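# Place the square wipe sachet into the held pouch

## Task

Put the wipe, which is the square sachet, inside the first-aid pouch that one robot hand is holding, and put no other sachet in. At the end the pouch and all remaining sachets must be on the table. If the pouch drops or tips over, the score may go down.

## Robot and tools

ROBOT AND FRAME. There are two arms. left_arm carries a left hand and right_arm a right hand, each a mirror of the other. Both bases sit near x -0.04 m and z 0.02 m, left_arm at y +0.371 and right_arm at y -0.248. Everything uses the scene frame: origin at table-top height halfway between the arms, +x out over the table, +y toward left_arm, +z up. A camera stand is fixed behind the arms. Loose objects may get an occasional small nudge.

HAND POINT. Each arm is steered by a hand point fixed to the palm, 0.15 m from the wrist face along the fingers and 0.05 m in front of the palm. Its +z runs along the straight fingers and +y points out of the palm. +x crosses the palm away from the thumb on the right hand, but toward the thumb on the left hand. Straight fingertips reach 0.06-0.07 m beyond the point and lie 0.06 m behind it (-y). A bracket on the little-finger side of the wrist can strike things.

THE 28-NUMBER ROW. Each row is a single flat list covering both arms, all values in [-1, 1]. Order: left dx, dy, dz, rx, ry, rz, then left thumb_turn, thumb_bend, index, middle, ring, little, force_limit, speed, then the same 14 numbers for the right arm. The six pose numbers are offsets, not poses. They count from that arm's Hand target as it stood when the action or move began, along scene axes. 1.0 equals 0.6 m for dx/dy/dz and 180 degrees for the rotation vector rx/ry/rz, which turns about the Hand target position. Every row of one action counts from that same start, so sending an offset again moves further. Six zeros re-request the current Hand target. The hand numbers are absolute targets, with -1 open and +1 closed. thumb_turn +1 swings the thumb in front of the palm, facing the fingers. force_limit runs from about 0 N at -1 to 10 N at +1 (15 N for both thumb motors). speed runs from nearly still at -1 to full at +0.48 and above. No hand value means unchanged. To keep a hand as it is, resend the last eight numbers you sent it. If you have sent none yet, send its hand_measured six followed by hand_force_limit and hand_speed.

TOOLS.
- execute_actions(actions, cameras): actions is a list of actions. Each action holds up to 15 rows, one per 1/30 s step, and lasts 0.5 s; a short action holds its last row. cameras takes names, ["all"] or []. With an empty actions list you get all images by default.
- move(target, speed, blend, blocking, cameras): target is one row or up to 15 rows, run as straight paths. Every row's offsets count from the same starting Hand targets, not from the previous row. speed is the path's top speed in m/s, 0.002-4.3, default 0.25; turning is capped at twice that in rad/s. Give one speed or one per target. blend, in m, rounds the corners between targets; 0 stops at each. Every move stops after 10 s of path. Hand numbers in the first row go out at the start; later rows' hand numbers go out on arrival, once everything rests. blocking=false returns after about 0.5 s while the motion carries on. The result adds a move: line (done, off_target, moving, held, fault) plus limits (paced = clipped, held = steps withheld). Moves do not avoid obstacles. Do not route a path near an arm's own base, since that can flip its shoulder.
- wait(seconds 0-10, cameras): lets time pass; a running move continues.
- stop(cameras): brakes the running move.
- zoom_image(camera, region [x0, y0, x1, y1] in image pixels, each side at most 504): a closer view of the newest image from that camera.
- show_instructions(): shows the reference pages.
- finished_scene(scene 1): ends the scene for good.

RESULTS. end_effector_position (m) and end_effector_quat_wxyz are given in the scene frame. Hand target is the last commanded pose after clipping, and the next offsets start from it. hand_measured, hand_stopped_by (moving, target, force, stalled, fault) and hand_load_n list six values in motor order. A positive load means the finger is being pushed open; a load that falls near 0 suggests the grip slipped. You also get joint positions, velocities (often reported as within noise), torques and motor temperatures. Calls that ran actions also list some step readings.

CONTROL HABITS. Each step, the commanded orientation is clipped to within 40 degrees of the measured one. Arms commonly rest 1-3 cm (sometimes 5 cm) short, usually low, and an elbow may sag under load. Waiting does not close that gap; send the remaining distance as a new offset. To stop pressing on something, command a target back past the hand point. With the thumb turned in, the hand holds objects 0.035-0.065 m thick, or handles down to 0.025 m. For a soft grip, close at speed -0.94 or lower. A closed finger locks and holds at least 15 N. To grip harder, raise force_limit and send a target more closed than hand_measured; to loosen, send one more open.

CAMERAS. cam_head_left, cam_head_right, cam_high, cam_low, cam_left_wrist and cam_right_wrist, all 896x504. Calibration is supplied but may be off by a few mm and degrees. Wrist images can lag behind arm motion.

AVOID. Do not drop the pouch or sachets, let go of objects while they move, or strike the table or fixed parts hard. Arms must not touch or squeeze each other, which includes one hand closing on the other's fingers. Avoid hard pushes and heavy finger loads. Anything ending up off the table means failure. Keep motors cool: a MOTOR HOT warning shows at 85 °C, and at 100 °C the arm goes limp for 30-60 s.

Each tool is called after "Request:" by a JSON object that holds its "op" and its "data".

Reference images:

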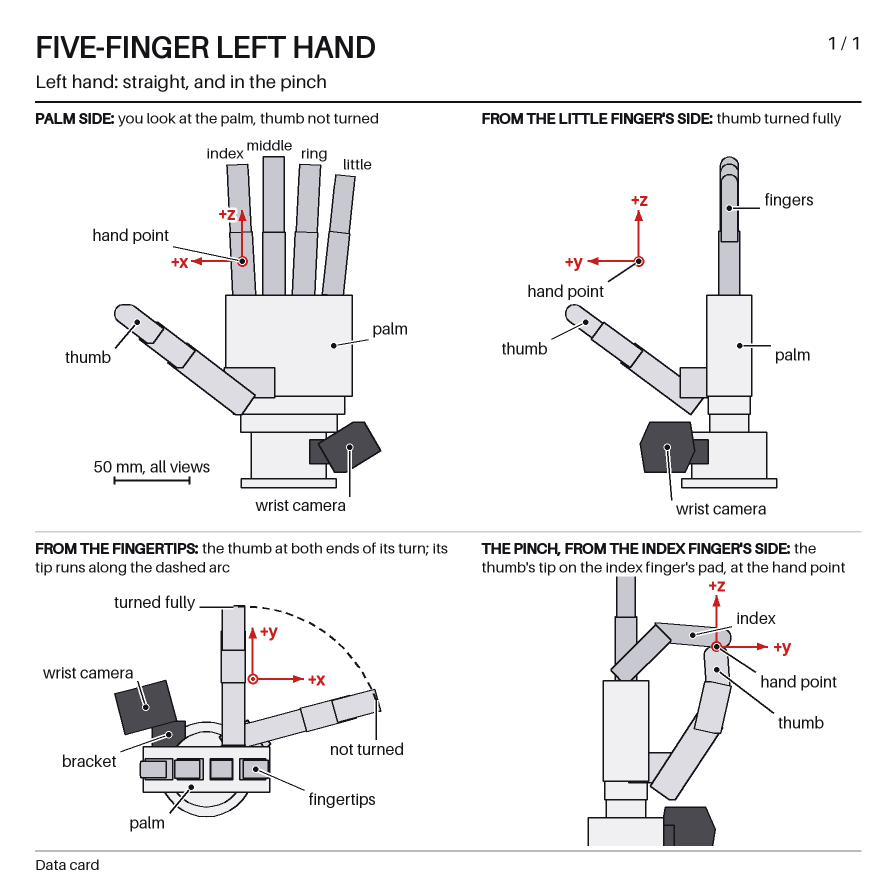

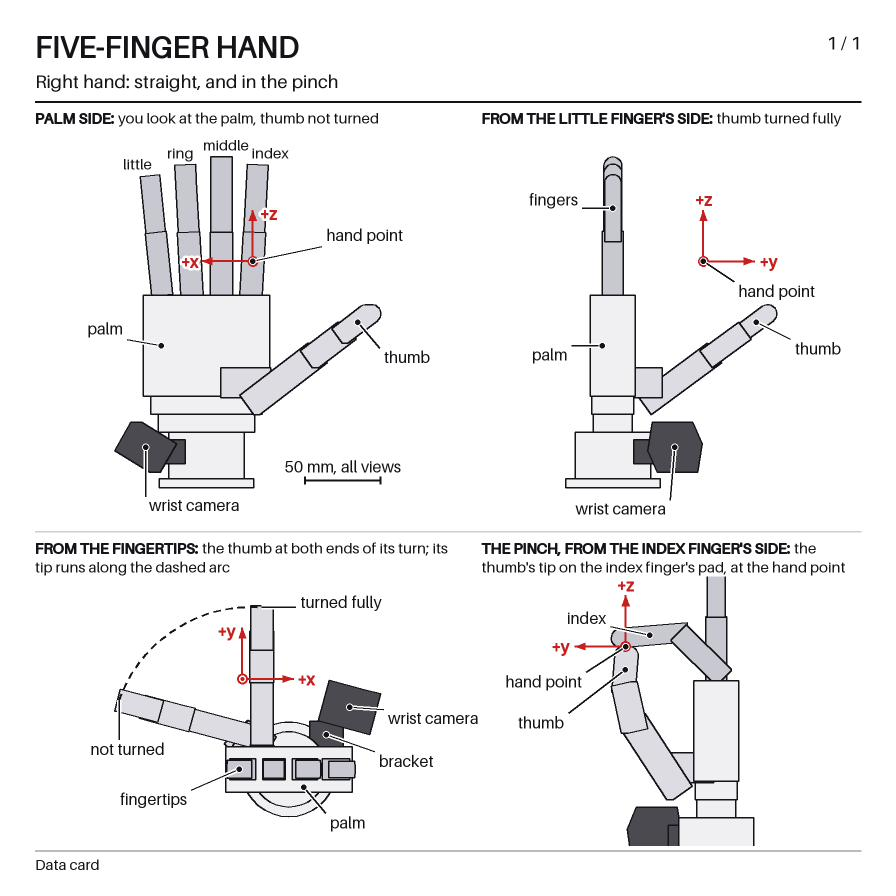

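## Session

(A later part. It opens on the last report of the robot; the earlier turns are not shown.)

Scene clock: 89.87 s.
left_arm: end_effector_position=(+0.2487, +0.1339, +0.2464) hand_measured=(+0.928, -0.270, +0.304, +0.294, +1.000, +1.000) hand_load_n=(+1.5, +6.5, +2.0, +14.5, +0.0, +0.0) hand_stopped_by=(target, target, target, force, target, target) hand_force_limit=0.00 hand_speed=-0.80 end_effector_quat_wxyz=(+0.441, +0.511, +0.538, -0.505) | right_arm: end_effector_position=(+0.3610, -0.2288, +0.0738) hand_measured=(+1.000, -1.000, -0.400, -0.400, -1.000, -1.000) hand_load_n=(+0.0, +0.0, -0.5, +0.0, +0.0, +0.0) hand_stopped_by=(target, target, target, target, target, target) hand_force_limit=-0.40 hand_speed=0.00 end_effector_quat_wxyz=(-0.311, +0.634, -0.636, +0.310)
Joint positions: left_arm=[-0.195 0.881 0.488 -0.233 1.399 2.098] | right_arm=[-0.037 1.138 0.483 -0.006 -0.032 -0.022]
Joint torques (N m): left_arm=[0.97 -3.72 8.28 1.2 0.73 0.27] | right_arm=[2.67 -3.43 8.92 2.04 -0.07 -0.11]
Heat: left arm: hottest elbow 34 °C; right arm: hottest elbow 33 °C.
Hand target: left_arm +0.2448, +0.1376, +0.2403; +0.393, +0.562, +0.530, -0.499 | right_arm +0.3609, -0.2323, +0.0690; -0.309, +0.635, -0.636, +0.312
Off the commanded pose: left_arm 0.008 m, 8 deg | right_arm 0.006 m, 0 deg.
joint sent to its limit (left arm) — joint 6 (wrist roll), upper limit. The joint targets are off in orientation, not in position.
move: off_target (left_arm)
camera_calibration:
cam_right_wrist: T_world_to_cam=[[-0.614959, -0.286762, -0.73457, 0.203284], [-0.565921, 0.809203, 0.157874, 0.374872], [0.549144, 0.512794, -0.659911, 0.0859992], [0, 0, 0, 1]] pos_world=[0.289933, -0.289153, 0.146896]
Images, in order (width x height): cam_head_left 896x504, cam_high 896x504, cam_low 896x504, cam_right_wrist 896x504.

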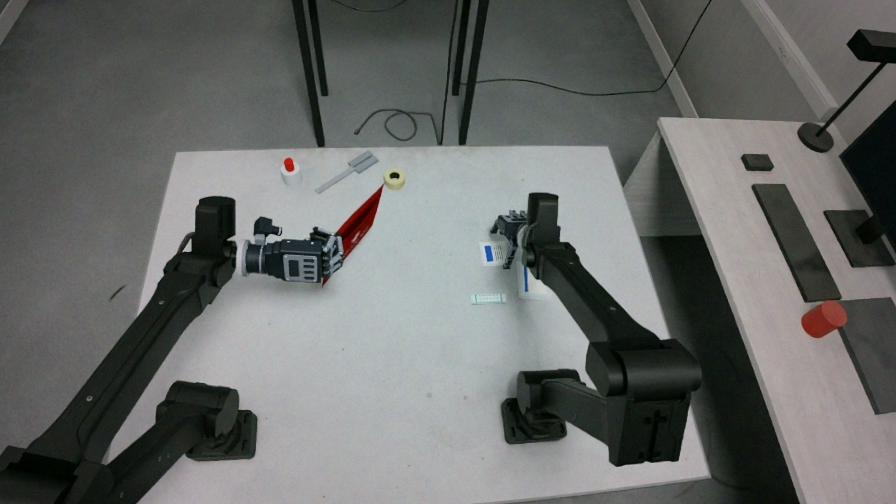

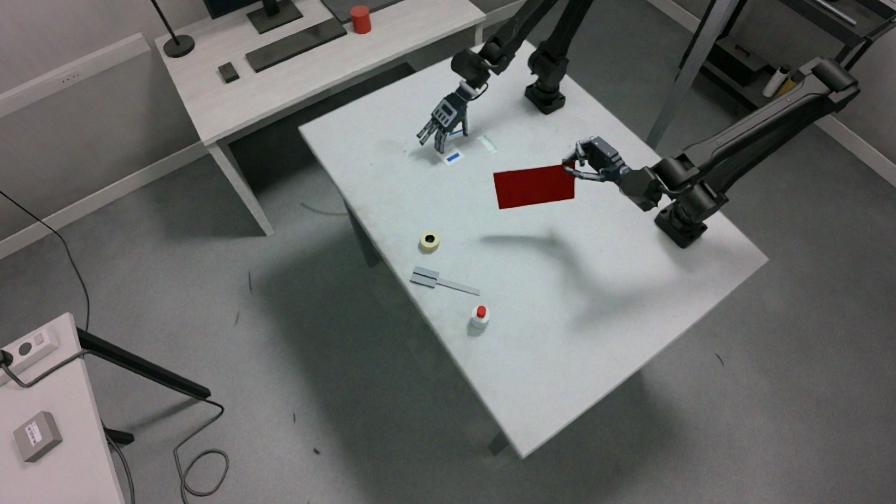

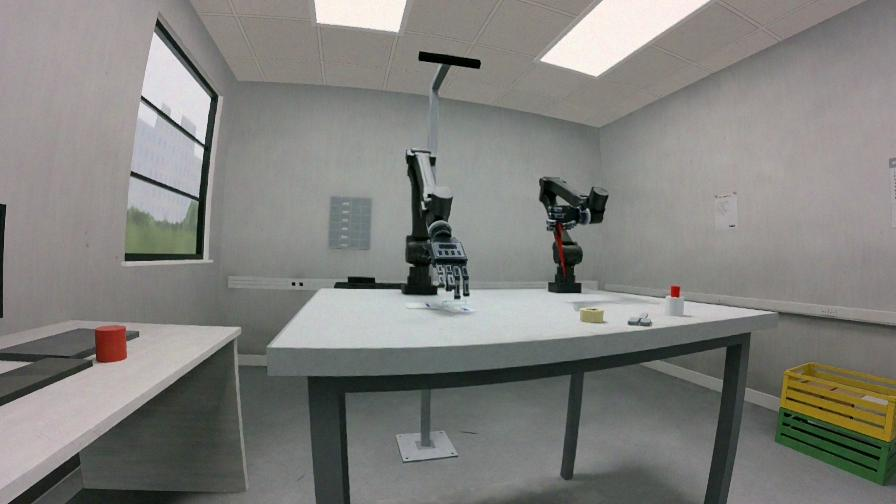

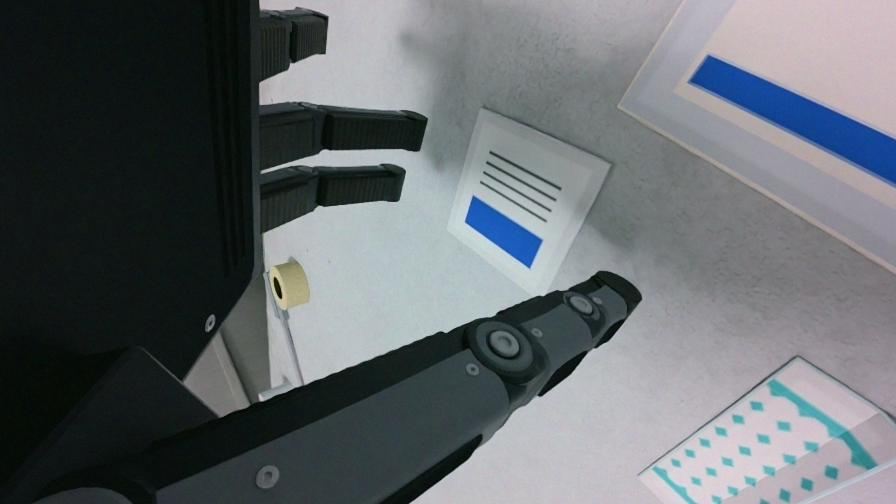

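Request:
{"op": "move", "data": {"target": [0,0,0,0,0,0,0.928,-0.268,0.304,0.296,1.0,1.0,0.0,-0.8, 0,-0.01,-0.03,0,0,0,1,-1,-0.4,-0.4,-1,-1,-0.4,0.0], "speed": 0.06, "cameras": ["cam_low","cam_right_wrist"]}}

Request:
{"op": "zoom_image", "data": {"camera": "cam_low", "region": [390, 220, 500, 330]}}

Scene clock: 105.03 s.
left_arm: end_effector_position=(+0.2487, +0.1339, +0.2464) hand_measured=(+0.928, -0.270, +0.304, +0.294, +1.000, +1.000) hand_load_n=(+2.0, +6.5, +2.0, +14.5, +0.0, +0.0) hand_stopped_by=(target, target, target, force, target, target) hand_force_limit=0.00 hand_speed=-0.80 end_effector_quat_wxyz=(+0.441, +0.511, +0.538, -0.505) | right_arm: end_effector_position=(+0.3625, -0.2349, +0.0569) hand_measured=(+1.000, -1.000, -0.400, -0.400, -1.000, -1.000) hand_load_n=(+0.0, +0.0, +0.0, +0.0, +0.0, +0.0) hand_stopped_by=(target, target, target, target, target, target) hand_force_limit=-0.40 hand_speed=0.00 end_effector_quat_wxyz=(-0.312, +0.633, -0.636, +0.311)
Joint positions: left_arm=[-0.195 0.881 0.488 -0.233 1.399 2.098] | right_arm=[-0.058 1.19 0.46 0.071 -0.048 -0.034]
Joint torques (N m): left_arm=[0.91 -3.72 8.27 1.21 0.73 0.27] | right_arm=[2.32 -3.6 8.29 1.95 -0.1 -0.14]
Heat: left arm: hottest elbow 34 °C; right arm: hottest elbow 32 °C.
Hand target: left_arm +0.2448, +0.1376, +0.2403; +0.393, +0.562, +0.530, -0.499 | right_arm +0.3610, -0.2383, +0.0510; -0.309, +0.635, -0.636, +0.312
Off the commanded pose: left_arm 0.008 m, 8 deg | right_arm 0.007 m, 0 deg.
joint sent to its limit (left arm) — joint 6 (wrist roll), upper limit. The joint targets are off in orientation, not in position.
move: off_target (left_arm)
camera_calibration:
cam_right_wrist: T_world_to_cam=[[-0.613222, -0.286569, -0.736096, 0.189513], [-0.566118, 0.809324, 0.15654, 0.383506], [0.550881, 0.512711, -0.658527, 0.0764176], [0, 0, 0, 1]] pos_world=[0.291226, -0.295253, 0.129789]
Images, in order (width x height): cam_low 896x504, cam_right_wrist 896x504.

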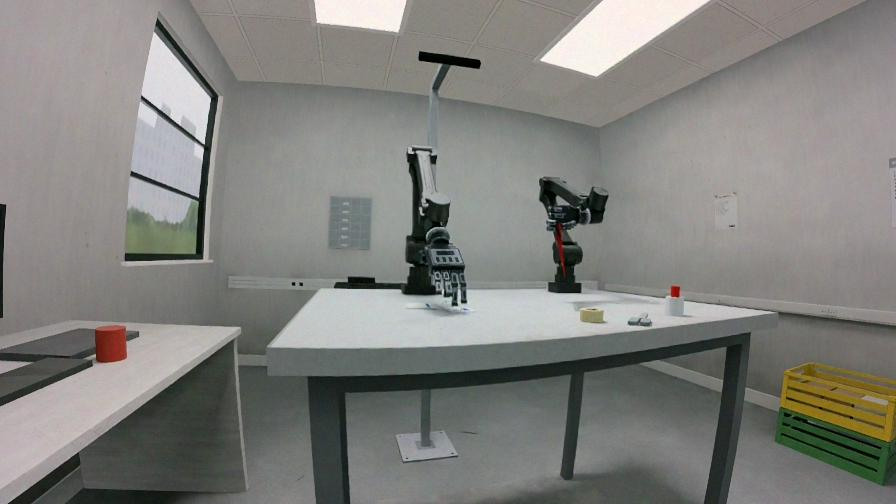

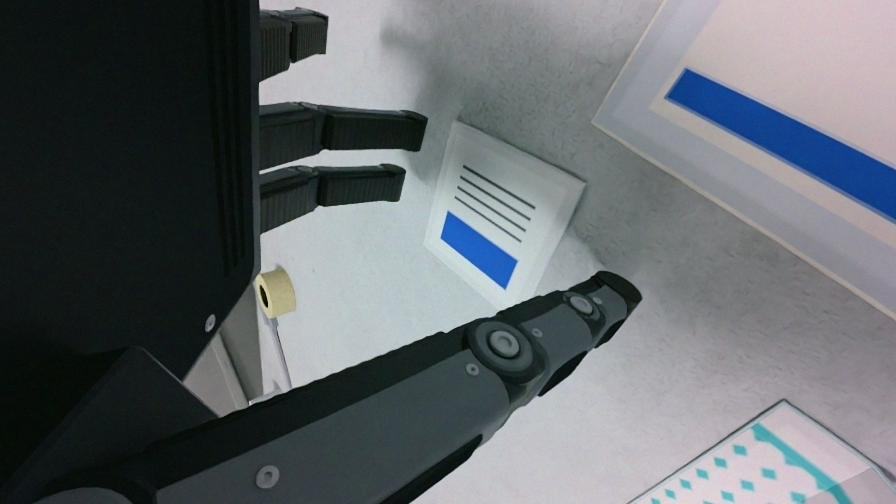

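Scaled by 4.582 from the camera's 896x504 image, which has a finer 1280x720 frame.

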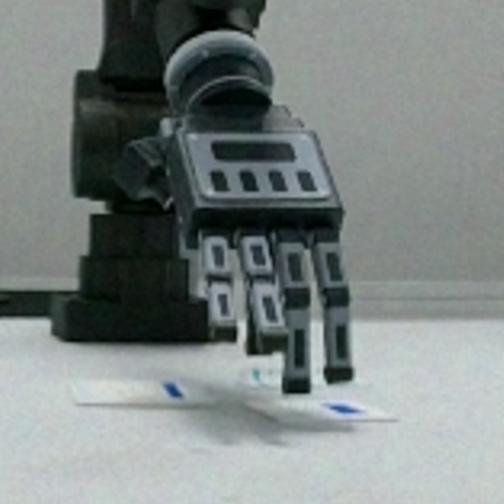

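Request:
{"op": "move", "data": {"target": [0,0,0,0,0,0,0.928,-0.268,0.304,0.296,1.0,1.0,0.0,-0.8, 0,-0.006,-0.02,0,0,0,1,-1,-0.4,-0.4,-1,-1,-0.4,0.0], "speed": 0.05, "cameras": ["cam_low","cam_right_wrist"]}}

Request:
{"op": "zoom_image", "data": {"camera": "cam_low", "region": [390, 220, 500, 330]}}

Scene clock: 109.97 s.
left_arm: end_effector_position=(+0.2487, +0.1339, +0.2464) hand_measured=(+0.928, -0.270, +0.304, +0.294, +1.000, +1.000) hand_load_n=(+2.0, +6.5, +2.0, +14.5, +0.0, +0.0) hand_stopped_by=(target, target, target, force, target, target) hand_force_limit=0.00 hand_speed=-0.80 end_effector_quat_wxyz=(+0.441, +0.511, +0.538, -0.505) | right_arm: end_effector_position=(+0.3630, -0.2384, +0.0451) hand_measured=(+1.000, -1.000, -0.400, -0.400, -1.000, -1.000) hand_load_n=(+0.0, -0.5, +0.0, +0.0, +0.0, +0.0) hand_stopped_by=(target, target, target, target, target, target) hand_force_limit=-0.40 hand_speed=0.00 end_effector_quat_wxyz=(-0.312, +0.633, -0.636, +0.311)
Joint positions: left_arm=[-0.195 0.881 0.488 -0.233 1.399 2.098] | right_arm=[-0.071 1.228 0.446 0.123 -0.058 -0.042]
Joint torques (N m): left_arm=[0.97 -3.72 8.28 1.2 0.73 0.27] | right_arm=[2.43 -3.96 7.9 1.88 -0.1 -0.1]
Heat: left arm: hottest elbow 34 °C; right arm: hottest elbow 32 °C.
Hand target: left_arm +0.2448, +0.1376, +0.2403; +0.393, +0.562, +0.530, -0.499 | right_arm +0.3610, -0.2418, +0.0391; -0.309, +0.635, -0.636, +0.312
Off the commanded pose: left_arm 0.008 m, 8 deg | right_arm 0.007 m, 0 deg.
joint sent to its limit (left arm) — joint 6 (wrist roll), upper limit. The joint targets are off in orientation, not in position.
move: off_target (left_arm)
camera_calibration:
cam_right_wrist: T_world_to_cam=[[-0.612606, -0.286699, -0.736557, 0.179964], [-0.566392, 0.809219, 0.156094, 0.38857], [0.551284, 0.512804, -0.658117, 0.0700278], [0, 0, 0, 1]] pos_world=[0.291724, -0.298753, 0.117986]
Images, in order (width x height): cam_low 896x504, cam_right_wrist 896x504.

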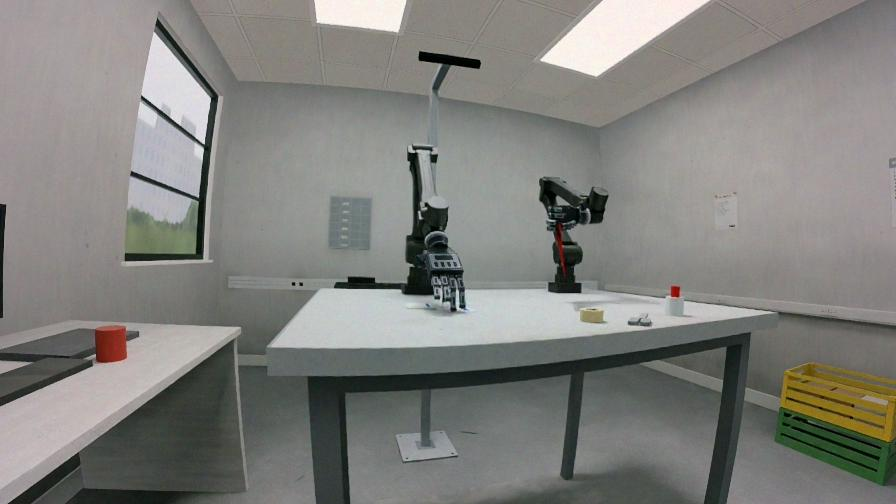

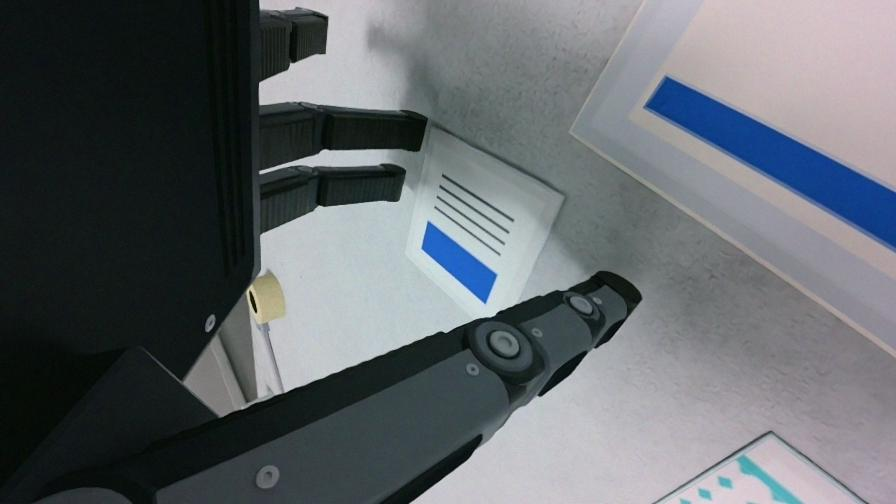

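Scaled by 4.582 from the camera's 896x504 image, which has a finer 1280x720 frame.

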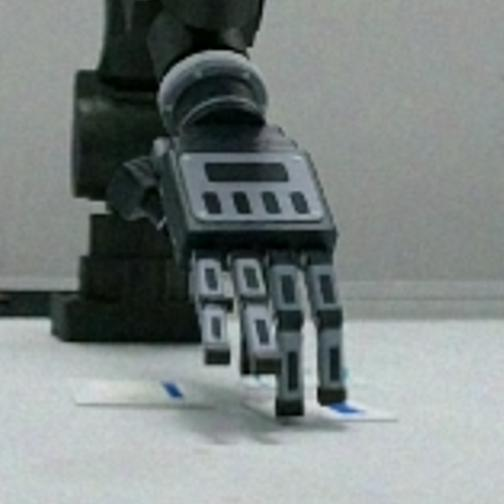

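Request:
{"op": "move", "data": {"target": [0,0,0,0,0,0,0.928,-0.268,0.304,0.296,1.0,1.0,0.0,-0.8, 0.008,-0.004,-0.018,0,0,0,1,-1,-0.4,-0.4,-1,-1,-0.4,0.0], "speed": 0.05, "cameras": ["cam_low","cam_right_wrist"]}}

Request:
{"op": "zoom_image", "data": {"camera": "cam_low", "region": [390, 220, 500, 330]}}

Scene clock: 113.77 s.
left_arm: end_effector_position=(+0.2487, +0.1339, +0.2464) hand_measured=(+0.928, -0.270, +0.304, +0.294, +1.000, +1.000) hand_load_n=(+2.0, +6.5, +2.0, +14.5, +0.0, +0.0) hand_stopped_by=(target, target, target, force, target, target) hand_force_limit=0.00 hand_speed=-0.80 end_effector_quat_wxyz=(+0.441, +0.511, +0.538, -0.505) | right_arm: end_effector_position=(+0.3705, -0.2404, +0.0400) hand_measured=(+1.000, -1.000, -0.400, -0.400, -1.000, -1.000) hand_load_n=(-0.5, +0.0, +0.0, -1.5, +0.0, +0.0) hand_stopped_by=(target, target, target, target, target, target) hand_force_limit=-0.40 hand_speed=0.00 end_effector_quat_wxyz=(-0.318, +0.631, -0.633, +0.316)
Joint positions: left_arm=[-0.195 0.881 0.488 -0.233 1.399 2.098] | right_arm=[-0.077 1.267 0.446 0.179 -0.065 -0.045]
Joint torques (N m): left_arm=[0.91 -3.72 8.27 1.21 0.73 0.26] | right_arm=[2.55 -3.55 7.56 1.77 -0.06 -0.16]
Heat: left arm: hottest elbow 34 °C; right arm: hottest elbow 32 °C.
Hand target: left_arm +0.2448, +0.1376, +0.2403; +0.393, +0.562, +0.530, -0.499 | right_arm +0.3659, -0.2442, +0.0283; -0.309, +0.635, -0.636, +0.312
Off the commanded pose: left_arm 0.008 m, 8 deg | right_arm 0.013 m, 1 deg.
joint sent to its limit (left arm) — joint 6 (wrist roll), upper limit. The joint targets are off in orientation, not in position.
move: off_target (left_arm, right_arm)
camera_calibration:
cam_right_wrist: T_world_to_cam=[[-0.599572, -0.286947, -0.747111, 0.175692], [-0.569955, 0.808438, 0.146899, 0.396816], [0.561841, 0.513897, -0.648263, 0.0594906], [0, 0, 0, 1]] pos_world=[0.298083, -0.300958, 0.111535]
Images, in order (width x height): cam_low 896x504, cam_right_wrist 896x504.

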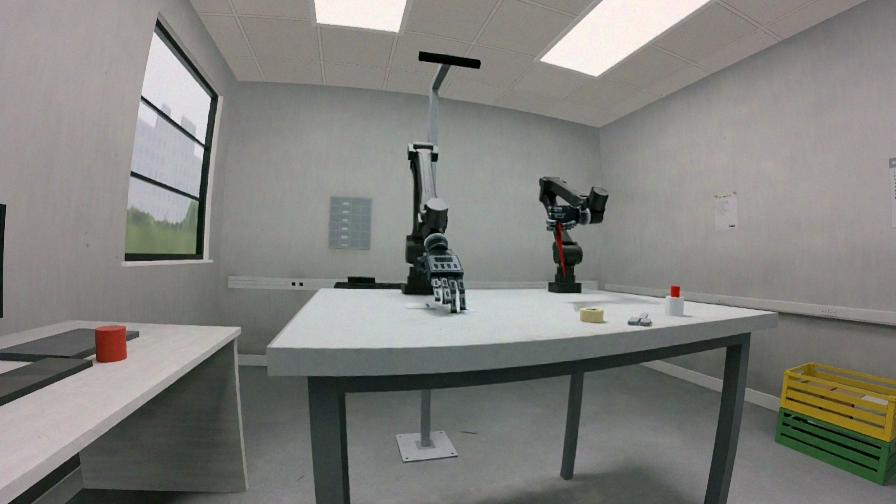

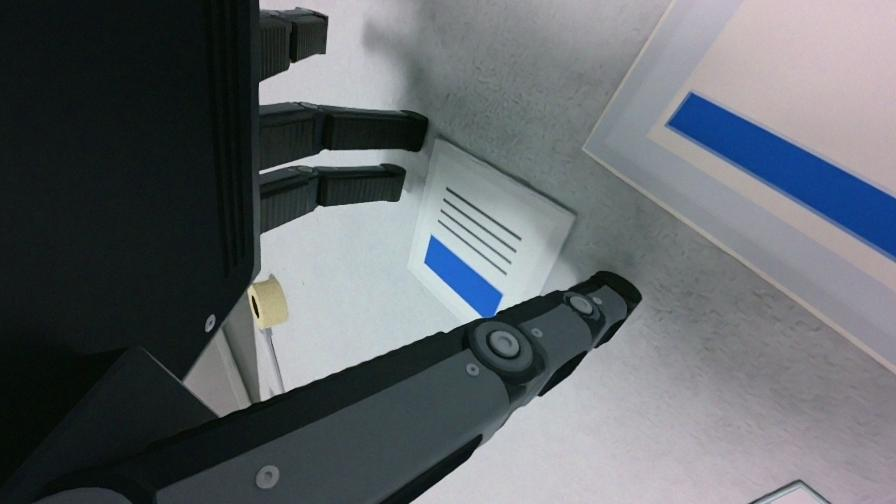

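Scaled by 4.582 from the camera's 896x504 image, which has a finer 1280x720 frame.

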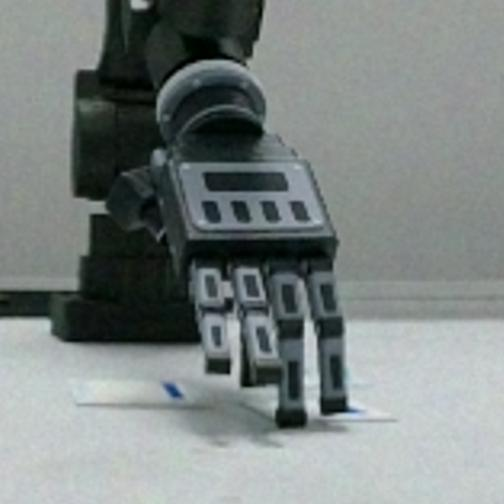

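Request:
{"op": "move", "data": {"target": [0,0,0,0,0,0,0.928,-0.268,0.304,0.296,1.0,1.0,0.0,-0.8, 0,0,-0.005,0,0,0,1,-0.5,-0.1,-0.1,-1,-1,-0.2,-0.7], "speed": 0.05, "cameras": ["cam_low","cam_right_wrist"]}}

Request:
{"op": "zoom_image", "data": {"camera": "cam_low", "region": [390, 220, 500, 330]}}

Scene clock: 117.50 s.
left_arm: end_effector_position=(+0.2487, +0.1339, +0.2464) hand_measured=(+0.928, -0.270, +0.304, +0.294, +1.000, +1.000) hand_load_n=(+2.0, +6.5, +2.0, +14.5, +0.0, +0.0) hand_stopped_by=(target, target, target, force, target, target) hand_force_limit=0.00 hand_speed=-0.80 end_effector_quat_wxyz=(+0.441, +0.511, +0.538, -0.505) | right_arm: end_effector_position=(+0.3732, -0.2408, +0.0398) hand_measured=(+1.000, -0.500, -0.100, -0.100, -1.000, -1.000) hand_load_n=(+0.0, +0.0, +0.0, -1.5, +0.0, +0.0) hand_stopped_by=(target, target, target, target, target, target) hand_force_limit=-0.20 hand_speed=-0.70 end_effector_quat_wxyz=(-0.321, +0.630, -0.631, +0.320)
Joint positions: left_arm=[-0.195 0.881 0.488 -0.233 1.399 2.098] | right_arm=[-0.078 1.275 0.446 0.197 -0.065 -0.045]
Joint torques (N m): left_arm=[0.97 -3.72 8.27 1.21 0.73 0.26] | right_arm=[2.37 -3.37 7.36 1.63 -0.07 -0.13]
Heat: left arm: hottest elbow 34 °C; right arm: hottest elbow 32 °C.
Hand target: left_arm +0.2448, +0.1376, +0.2403; +0.393, +0.562, +0.530, -0.499 | right_arm +0.3659, -0.2442, +0.0253; -0.309, +0.635, -0.636, +0.312
Off the commanded pose: left_arm 0.008 m, 8 deg | right_arm 0.017 m, 2 deg.
joint sent to its limit (left arm) — joint 6 (wrist roll), upper limit. The joint targets are off in orientation, not in position.
move: off_target (left_arm, right_arm)
camera_calibration:
cam_right_wrist: T_world_to_cam=[[-0.592805, -0.287588, -0.752247, 0.174656], [-0.571087, 0.808713, 0.140867, 0.399437], [0.56784, 0.513105, -0.643647, 0.0554559], [0, 0, 0, 1]] pos_world=[0.30016, -0.301255, 0.110811]
Images, in order (width x height): cam_low 896x504, cam_right_wrist 896x504.

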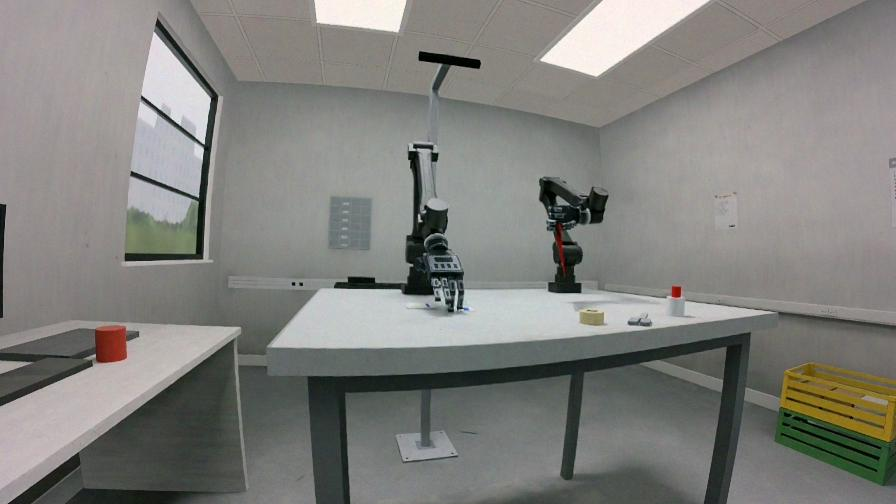

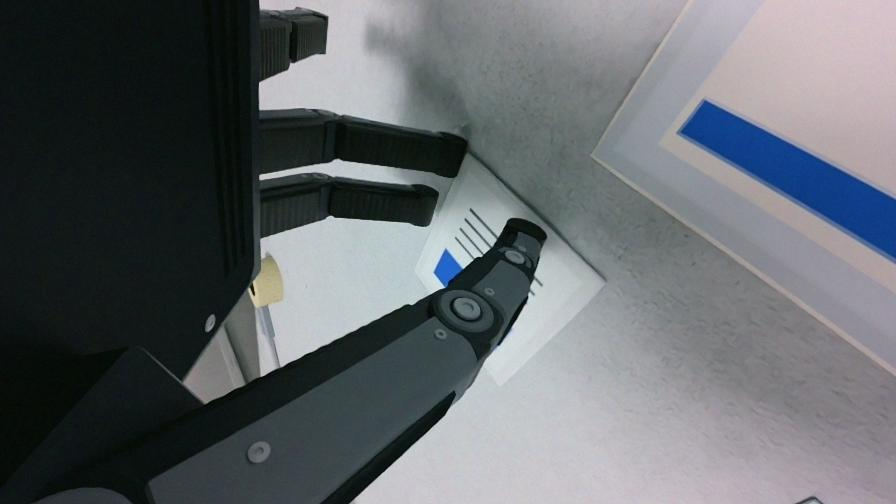

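Scaled by 4.582 from the camera's 896x504 image, which has a finer 1280x720 frame.

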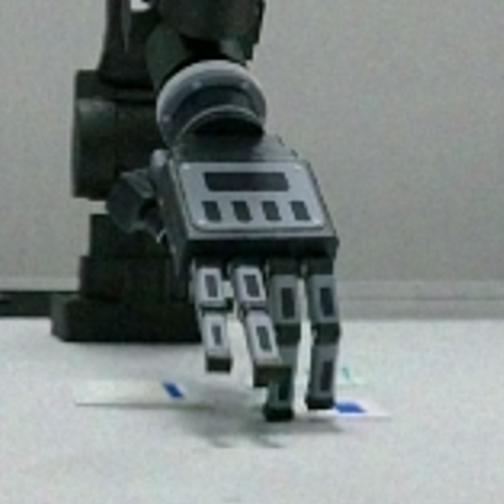

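Request:
{"op": "move", "data": {"target": [[0,0,0,0,0,0,0.928,-0.268,0.304,0.296,1.0,1.0,0.0,-0.8, 0,0,0.075,0,0,0,1,-0.5,-0.1,-0.1,-1,-1,-0.2,-0.7],[0,0,0,0,0,0,0.928,-0.268,0.304,0.296,1.0,1.0,0.0,-0.8, -0.057,0.015,0.075,0,0,0,1,0.2,-0.1,-0.1,-1,-1,-0.2,0]], "speed": 0.1, "cameras": ["cam_head_left","cam_high","cam_low","cam_right_wrist"]}}

Request:
{"op": "zoom_image", "data": {"camera": "cam_low", "region": [390, 220, 500, 330]}}

Request:
{"op": "zoom_image", "data": {"camera": "cam_right_wrist", "region": [380, 90, 720, 430]}}

Scene clock: 130.87 s.
left_arm: end_effector_position=(+0.2487, +0.1339, +0.2464) hand_measured=(+0.928, -0.270, +0.304, +0.294, +1.000, +1.000) hand_load_n=(+1.5, +6.5, +2.0, +14.5, +0.0, +0.0) hand_stopped_by=(target, target, target, force, target, target) hand_force_limit=0.00 hand_speed=-0.80 end_effector_quat_wxyz=(+0.441, +0.511, +0.538, -0.505) | right_arm: end_effector_position=(+0.3357, -0.2386, +0.0708) hand_measured=(+1.000, +0.200, -0.100, -0.100, -1.000, -1.000) hand_load_n=(+0.0, +0.0, +0.0, +0.0, +0.0, +0.0) hand_stopped_by=(target, target, target, target, target, target) hand_force_limit=-0.20 hand_speed=0.00 end_effector_quat_wxyz=(-0.309, +0.634, -0.636, +0.314)
Joint positions: left_arm=[-0.195 0.881 0.488 -0.233 1.399 2.098] | right_arm=[-0.073 1.058 0.422 -0.025 -0.052 -0.046]
Joint torques (N m): left_arm=[0.97 -3.78 8.28 1.2 0.73 0.26] | right_arm=[3.72 -4.48 8.95 1.03 0.13 0.03]
Heat: left arm: hottest elbow 34 °C; right arm: hottest elbow 32 °C.
Hand target: left_arm +0.2448, +0.1376, +0.2403; +0.393, +0.562, +0.530, -0.499 | right_arm +0.3316, -0.2352, +0.0703; -0.309, +0.635, -0.636, +0.312
Off the commanded pose: left_arm 0.008 m, 8 deg | right_arm 0.005 m, 0 deg.
joint sent to its limit (left arm) — joint 6 (wrist roll), upper limit. The joint targets are off in orientation, not in position.
move: off_target (left_arm)
camera_calibration:
cam_right_wrist: T_world_to_cam=[[-0.61534, -0.289622, -0.733127, 0.182028], [-0.562921, 0.812508, 0.151498, 0.369173], [0.551794, 0.505915, -0.663003, 0.100584], [0, 0, 0, 1]] pos_world=[0.264322, -0.298123, 0.144208]
Images, in order (width x height): cam_head_left 896x504, cam_high 896x504, cam_low 896x504, cam_right_wrist 896x504.

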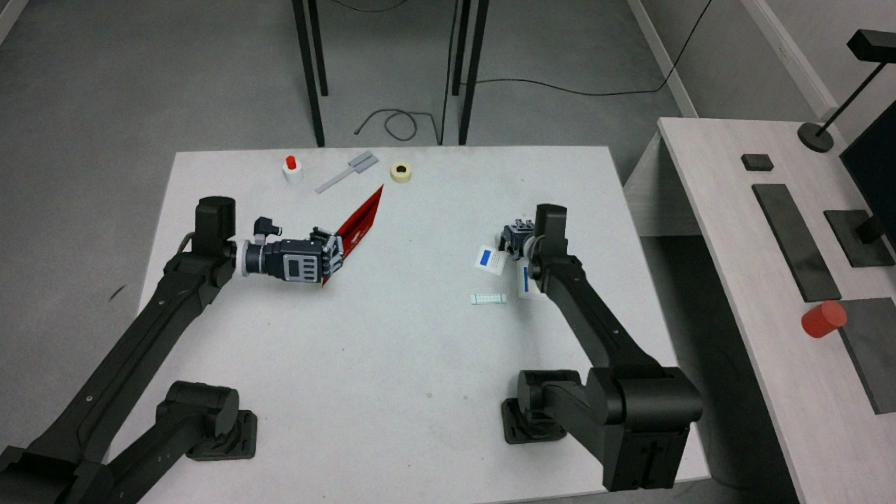

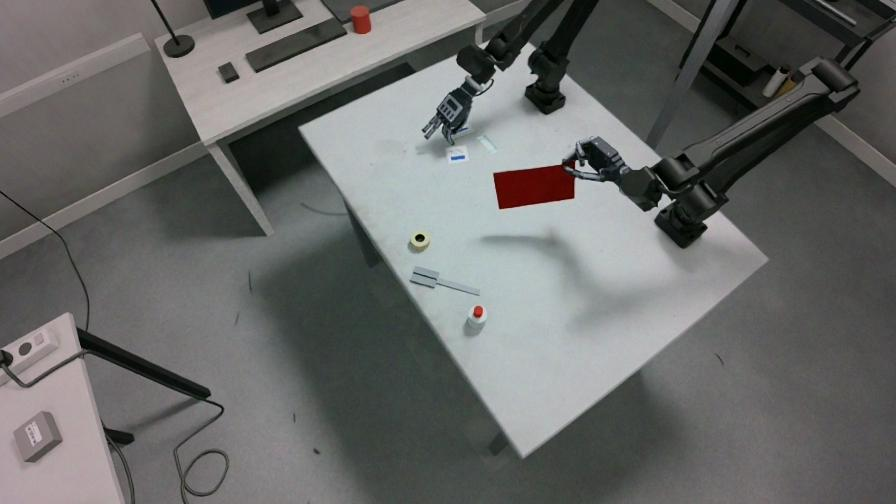

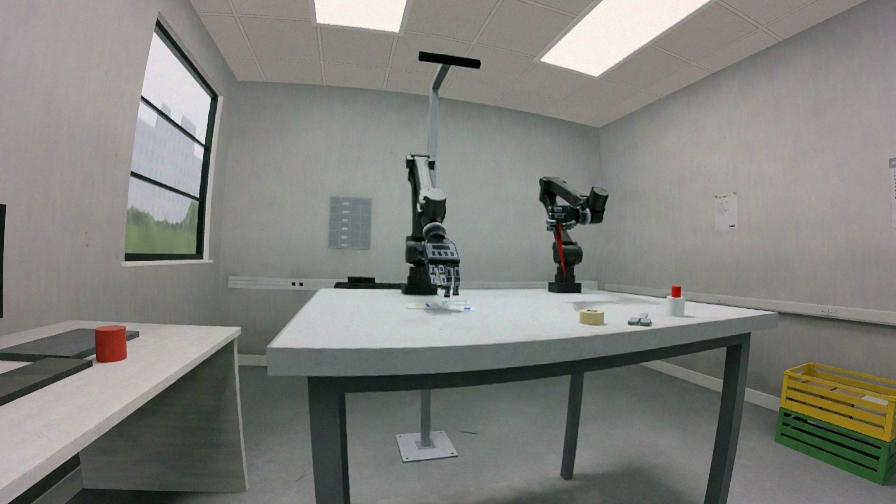

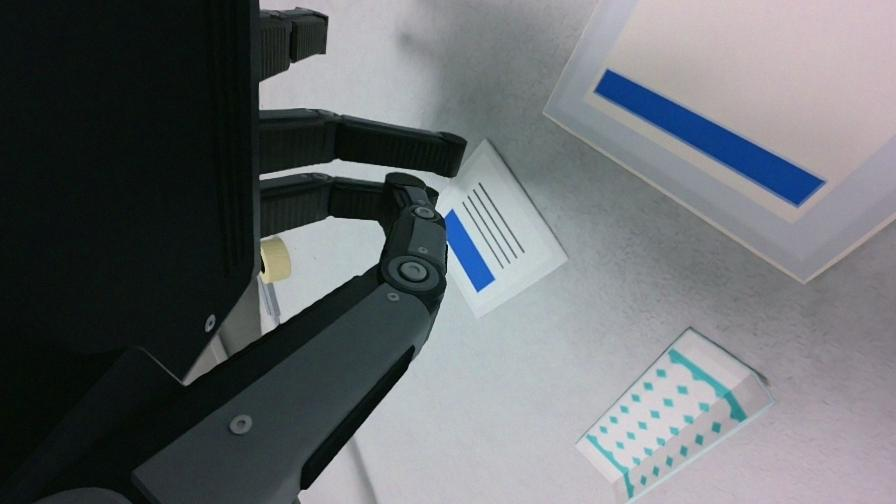

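Scaled by 4.582 from the camera's 896x504 image, which has a finer 1280x720 frame.

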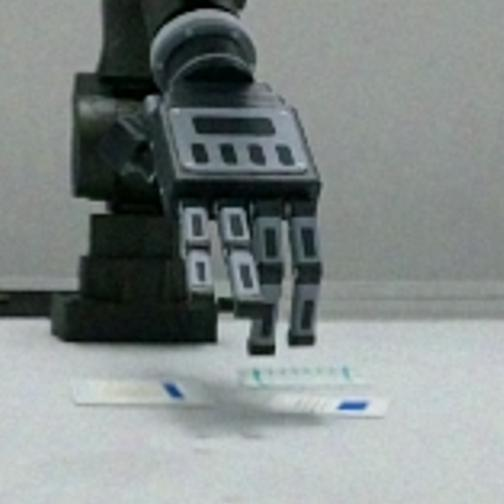

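Scaled by 1.482 from the camera's 896x504 image, which has a finer 1280x720 frame.

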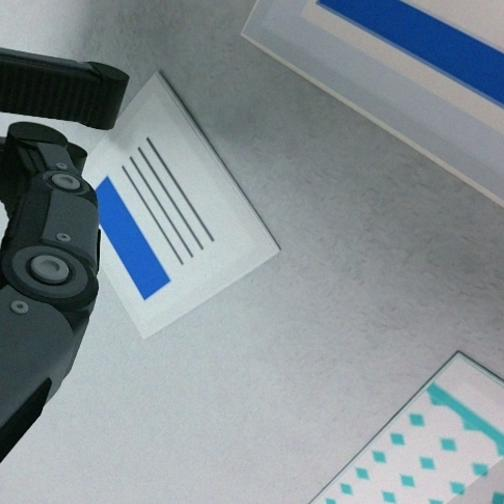

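Request:
{"op": "move", "data": {"target": [[0,0,0,0,0,0,0.928,-0.268,0.304,0.296,1.0,1.0,0.0,-0.8, -0.01,0.024,0,0,0,0,1,0.2,-0.1,-0.1,-1,-1,-0.2,0],[0,0,0,0,0,0,0.928,-0.268,0.304,0.296,1.0,1.0,0.0,-0.8, -0.01,0.024,-0.07,0,0,0,1,0.2,-0.1,-0.1,-1,-1,-0.2,0]], "speed": 0.08, "cameras": ["cam_high","cam_low","cam_right_wrist"]}}

Request:
{"op": "zoom_image", "data": {"camera": "cam_low", "region": [390, 220, 500, 330]}}

Request:
{"op": "zoom_image", "data": {"camera": "cam_high", "region": [400, 80, 520, 180]}}

Scene clock: 142.23 s.
left_arm: end_effector_position=(+0.2487, +0.1339, +0.2464) hand_measured=(+0.928, -0.270, +0.304, +0.294, +1.000, +1.000) hand_load_n=(+1.5, +6.5, +2.0, +14.5, +0.0, +0.0) hand_stopped_by=(target, target, target, force, target, target) hand_force_limit=0.00 hand_speed=-0.80 end_effector_quat_wxyz=(+0.441, +0.511, +0.538, -0.505) | right_arm: end_effector_position=(+0.3323, -0.2242, +0.0402) hand_measured=(+1.000, +0.200, -0.100, -0.100, -1.000, -1.000) hand_load_n=(+0.0, +0.0, +0.0, -2.0, +0.0, +0.0) hand_stopped_by=(target, target, target, target, target, target) hand_force_limit=-0.20 hand_speed=0.00 end_effector_quat_wxyz=(-0.315, +0.631, -0.632, +0.321)
Joint positions: left_arm=[-0.195 0.881 0.488 -0.233 1.399 2.098] | right_arm=[-0.017 1.135 0.351 0.145 -0.008 -0.015]
Joint torques (N m): left_arm=[0.97 -3.72 8.27 1.22 0.73 0.26] | right_arm=[3.78 -2.14 7.34 1.7 0.14 0.05]
Heat: left arm: hottest elbow 34 °C; right arm: hottest elbow 31 °C.
Hand target: left_arm +0.2448, +0.1376, +0.2403; +0.393, +0.562, +0.530, -0.499 | right_arm +0.3256, -0.2209, +0.0283; -0.309, +0.635, -0.636, +0.312
Off the commanded pose: left_arm 0.008 m, 8 deg | right_arm 0.014 m, 1 deg.
joint sent to its limit (left arm) — joint 6 (wrist roll), upper limit. The joint targets are off in orientation, not in position.
move: off_target (left_arm, right_arm)
camera_calibration:
cam_right_wrist: T_world_to_cam=[[-0.599293, -0.292135, -0.745322, 0.156337], [-0.567231, 0.81194, 0.137848, 0.362129], [0.564887, 0.505381, -0.652298, 0.0699811], [0, 0, 0, 1]] pos_world=[0.259571, -0.283722, 0.112251]
Images, in order (width x height): cam_high 896x504, cam_low 896x504, cam_right_wrist 896x504.

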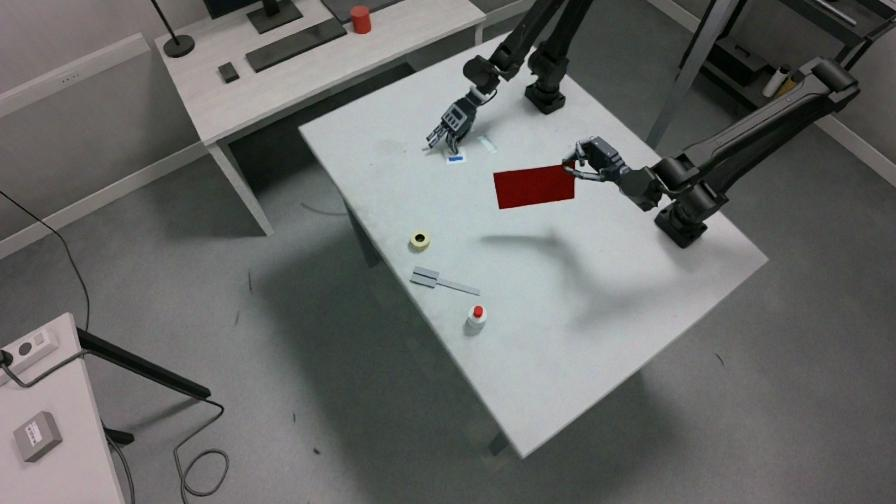

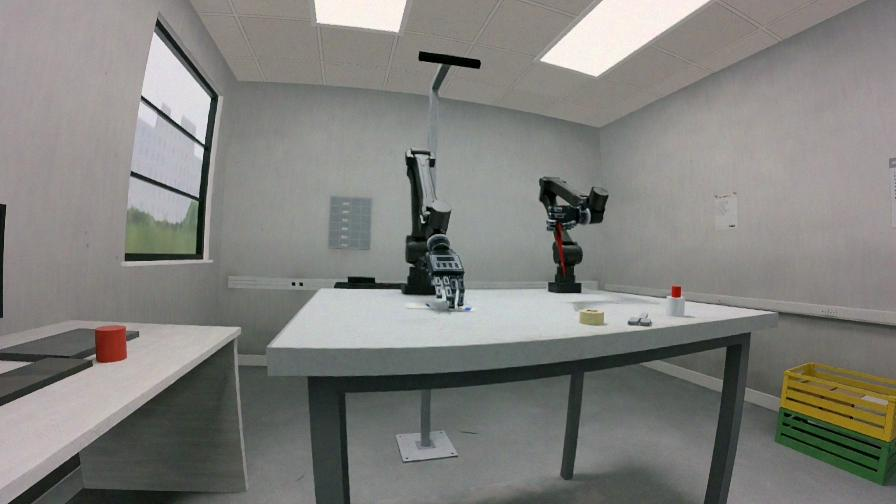

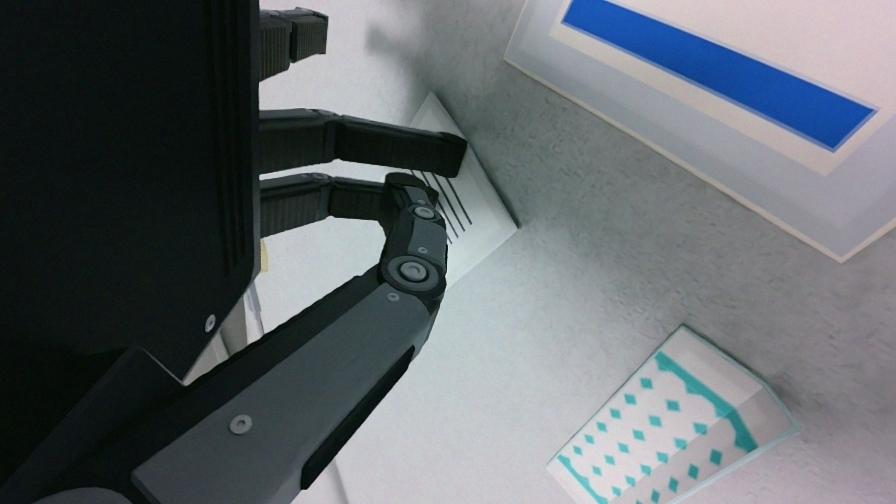

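Scaled by 4.582 from the camera's 896x504 image, which has a finer 1280x720 frame.

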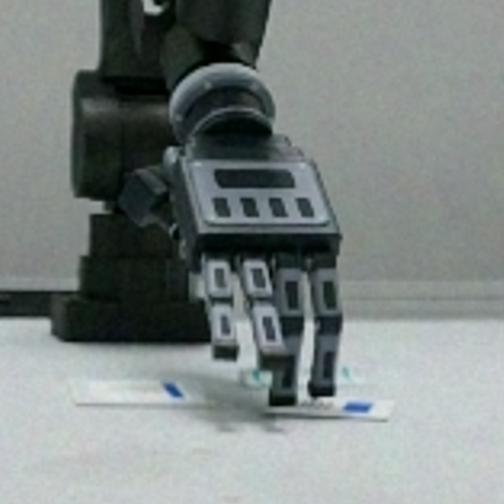

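Scaled by 4.200 from the camera's 896x504 image, which has a finer 1280x720 frame.

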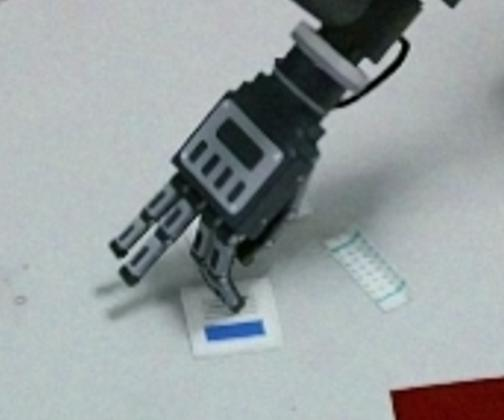

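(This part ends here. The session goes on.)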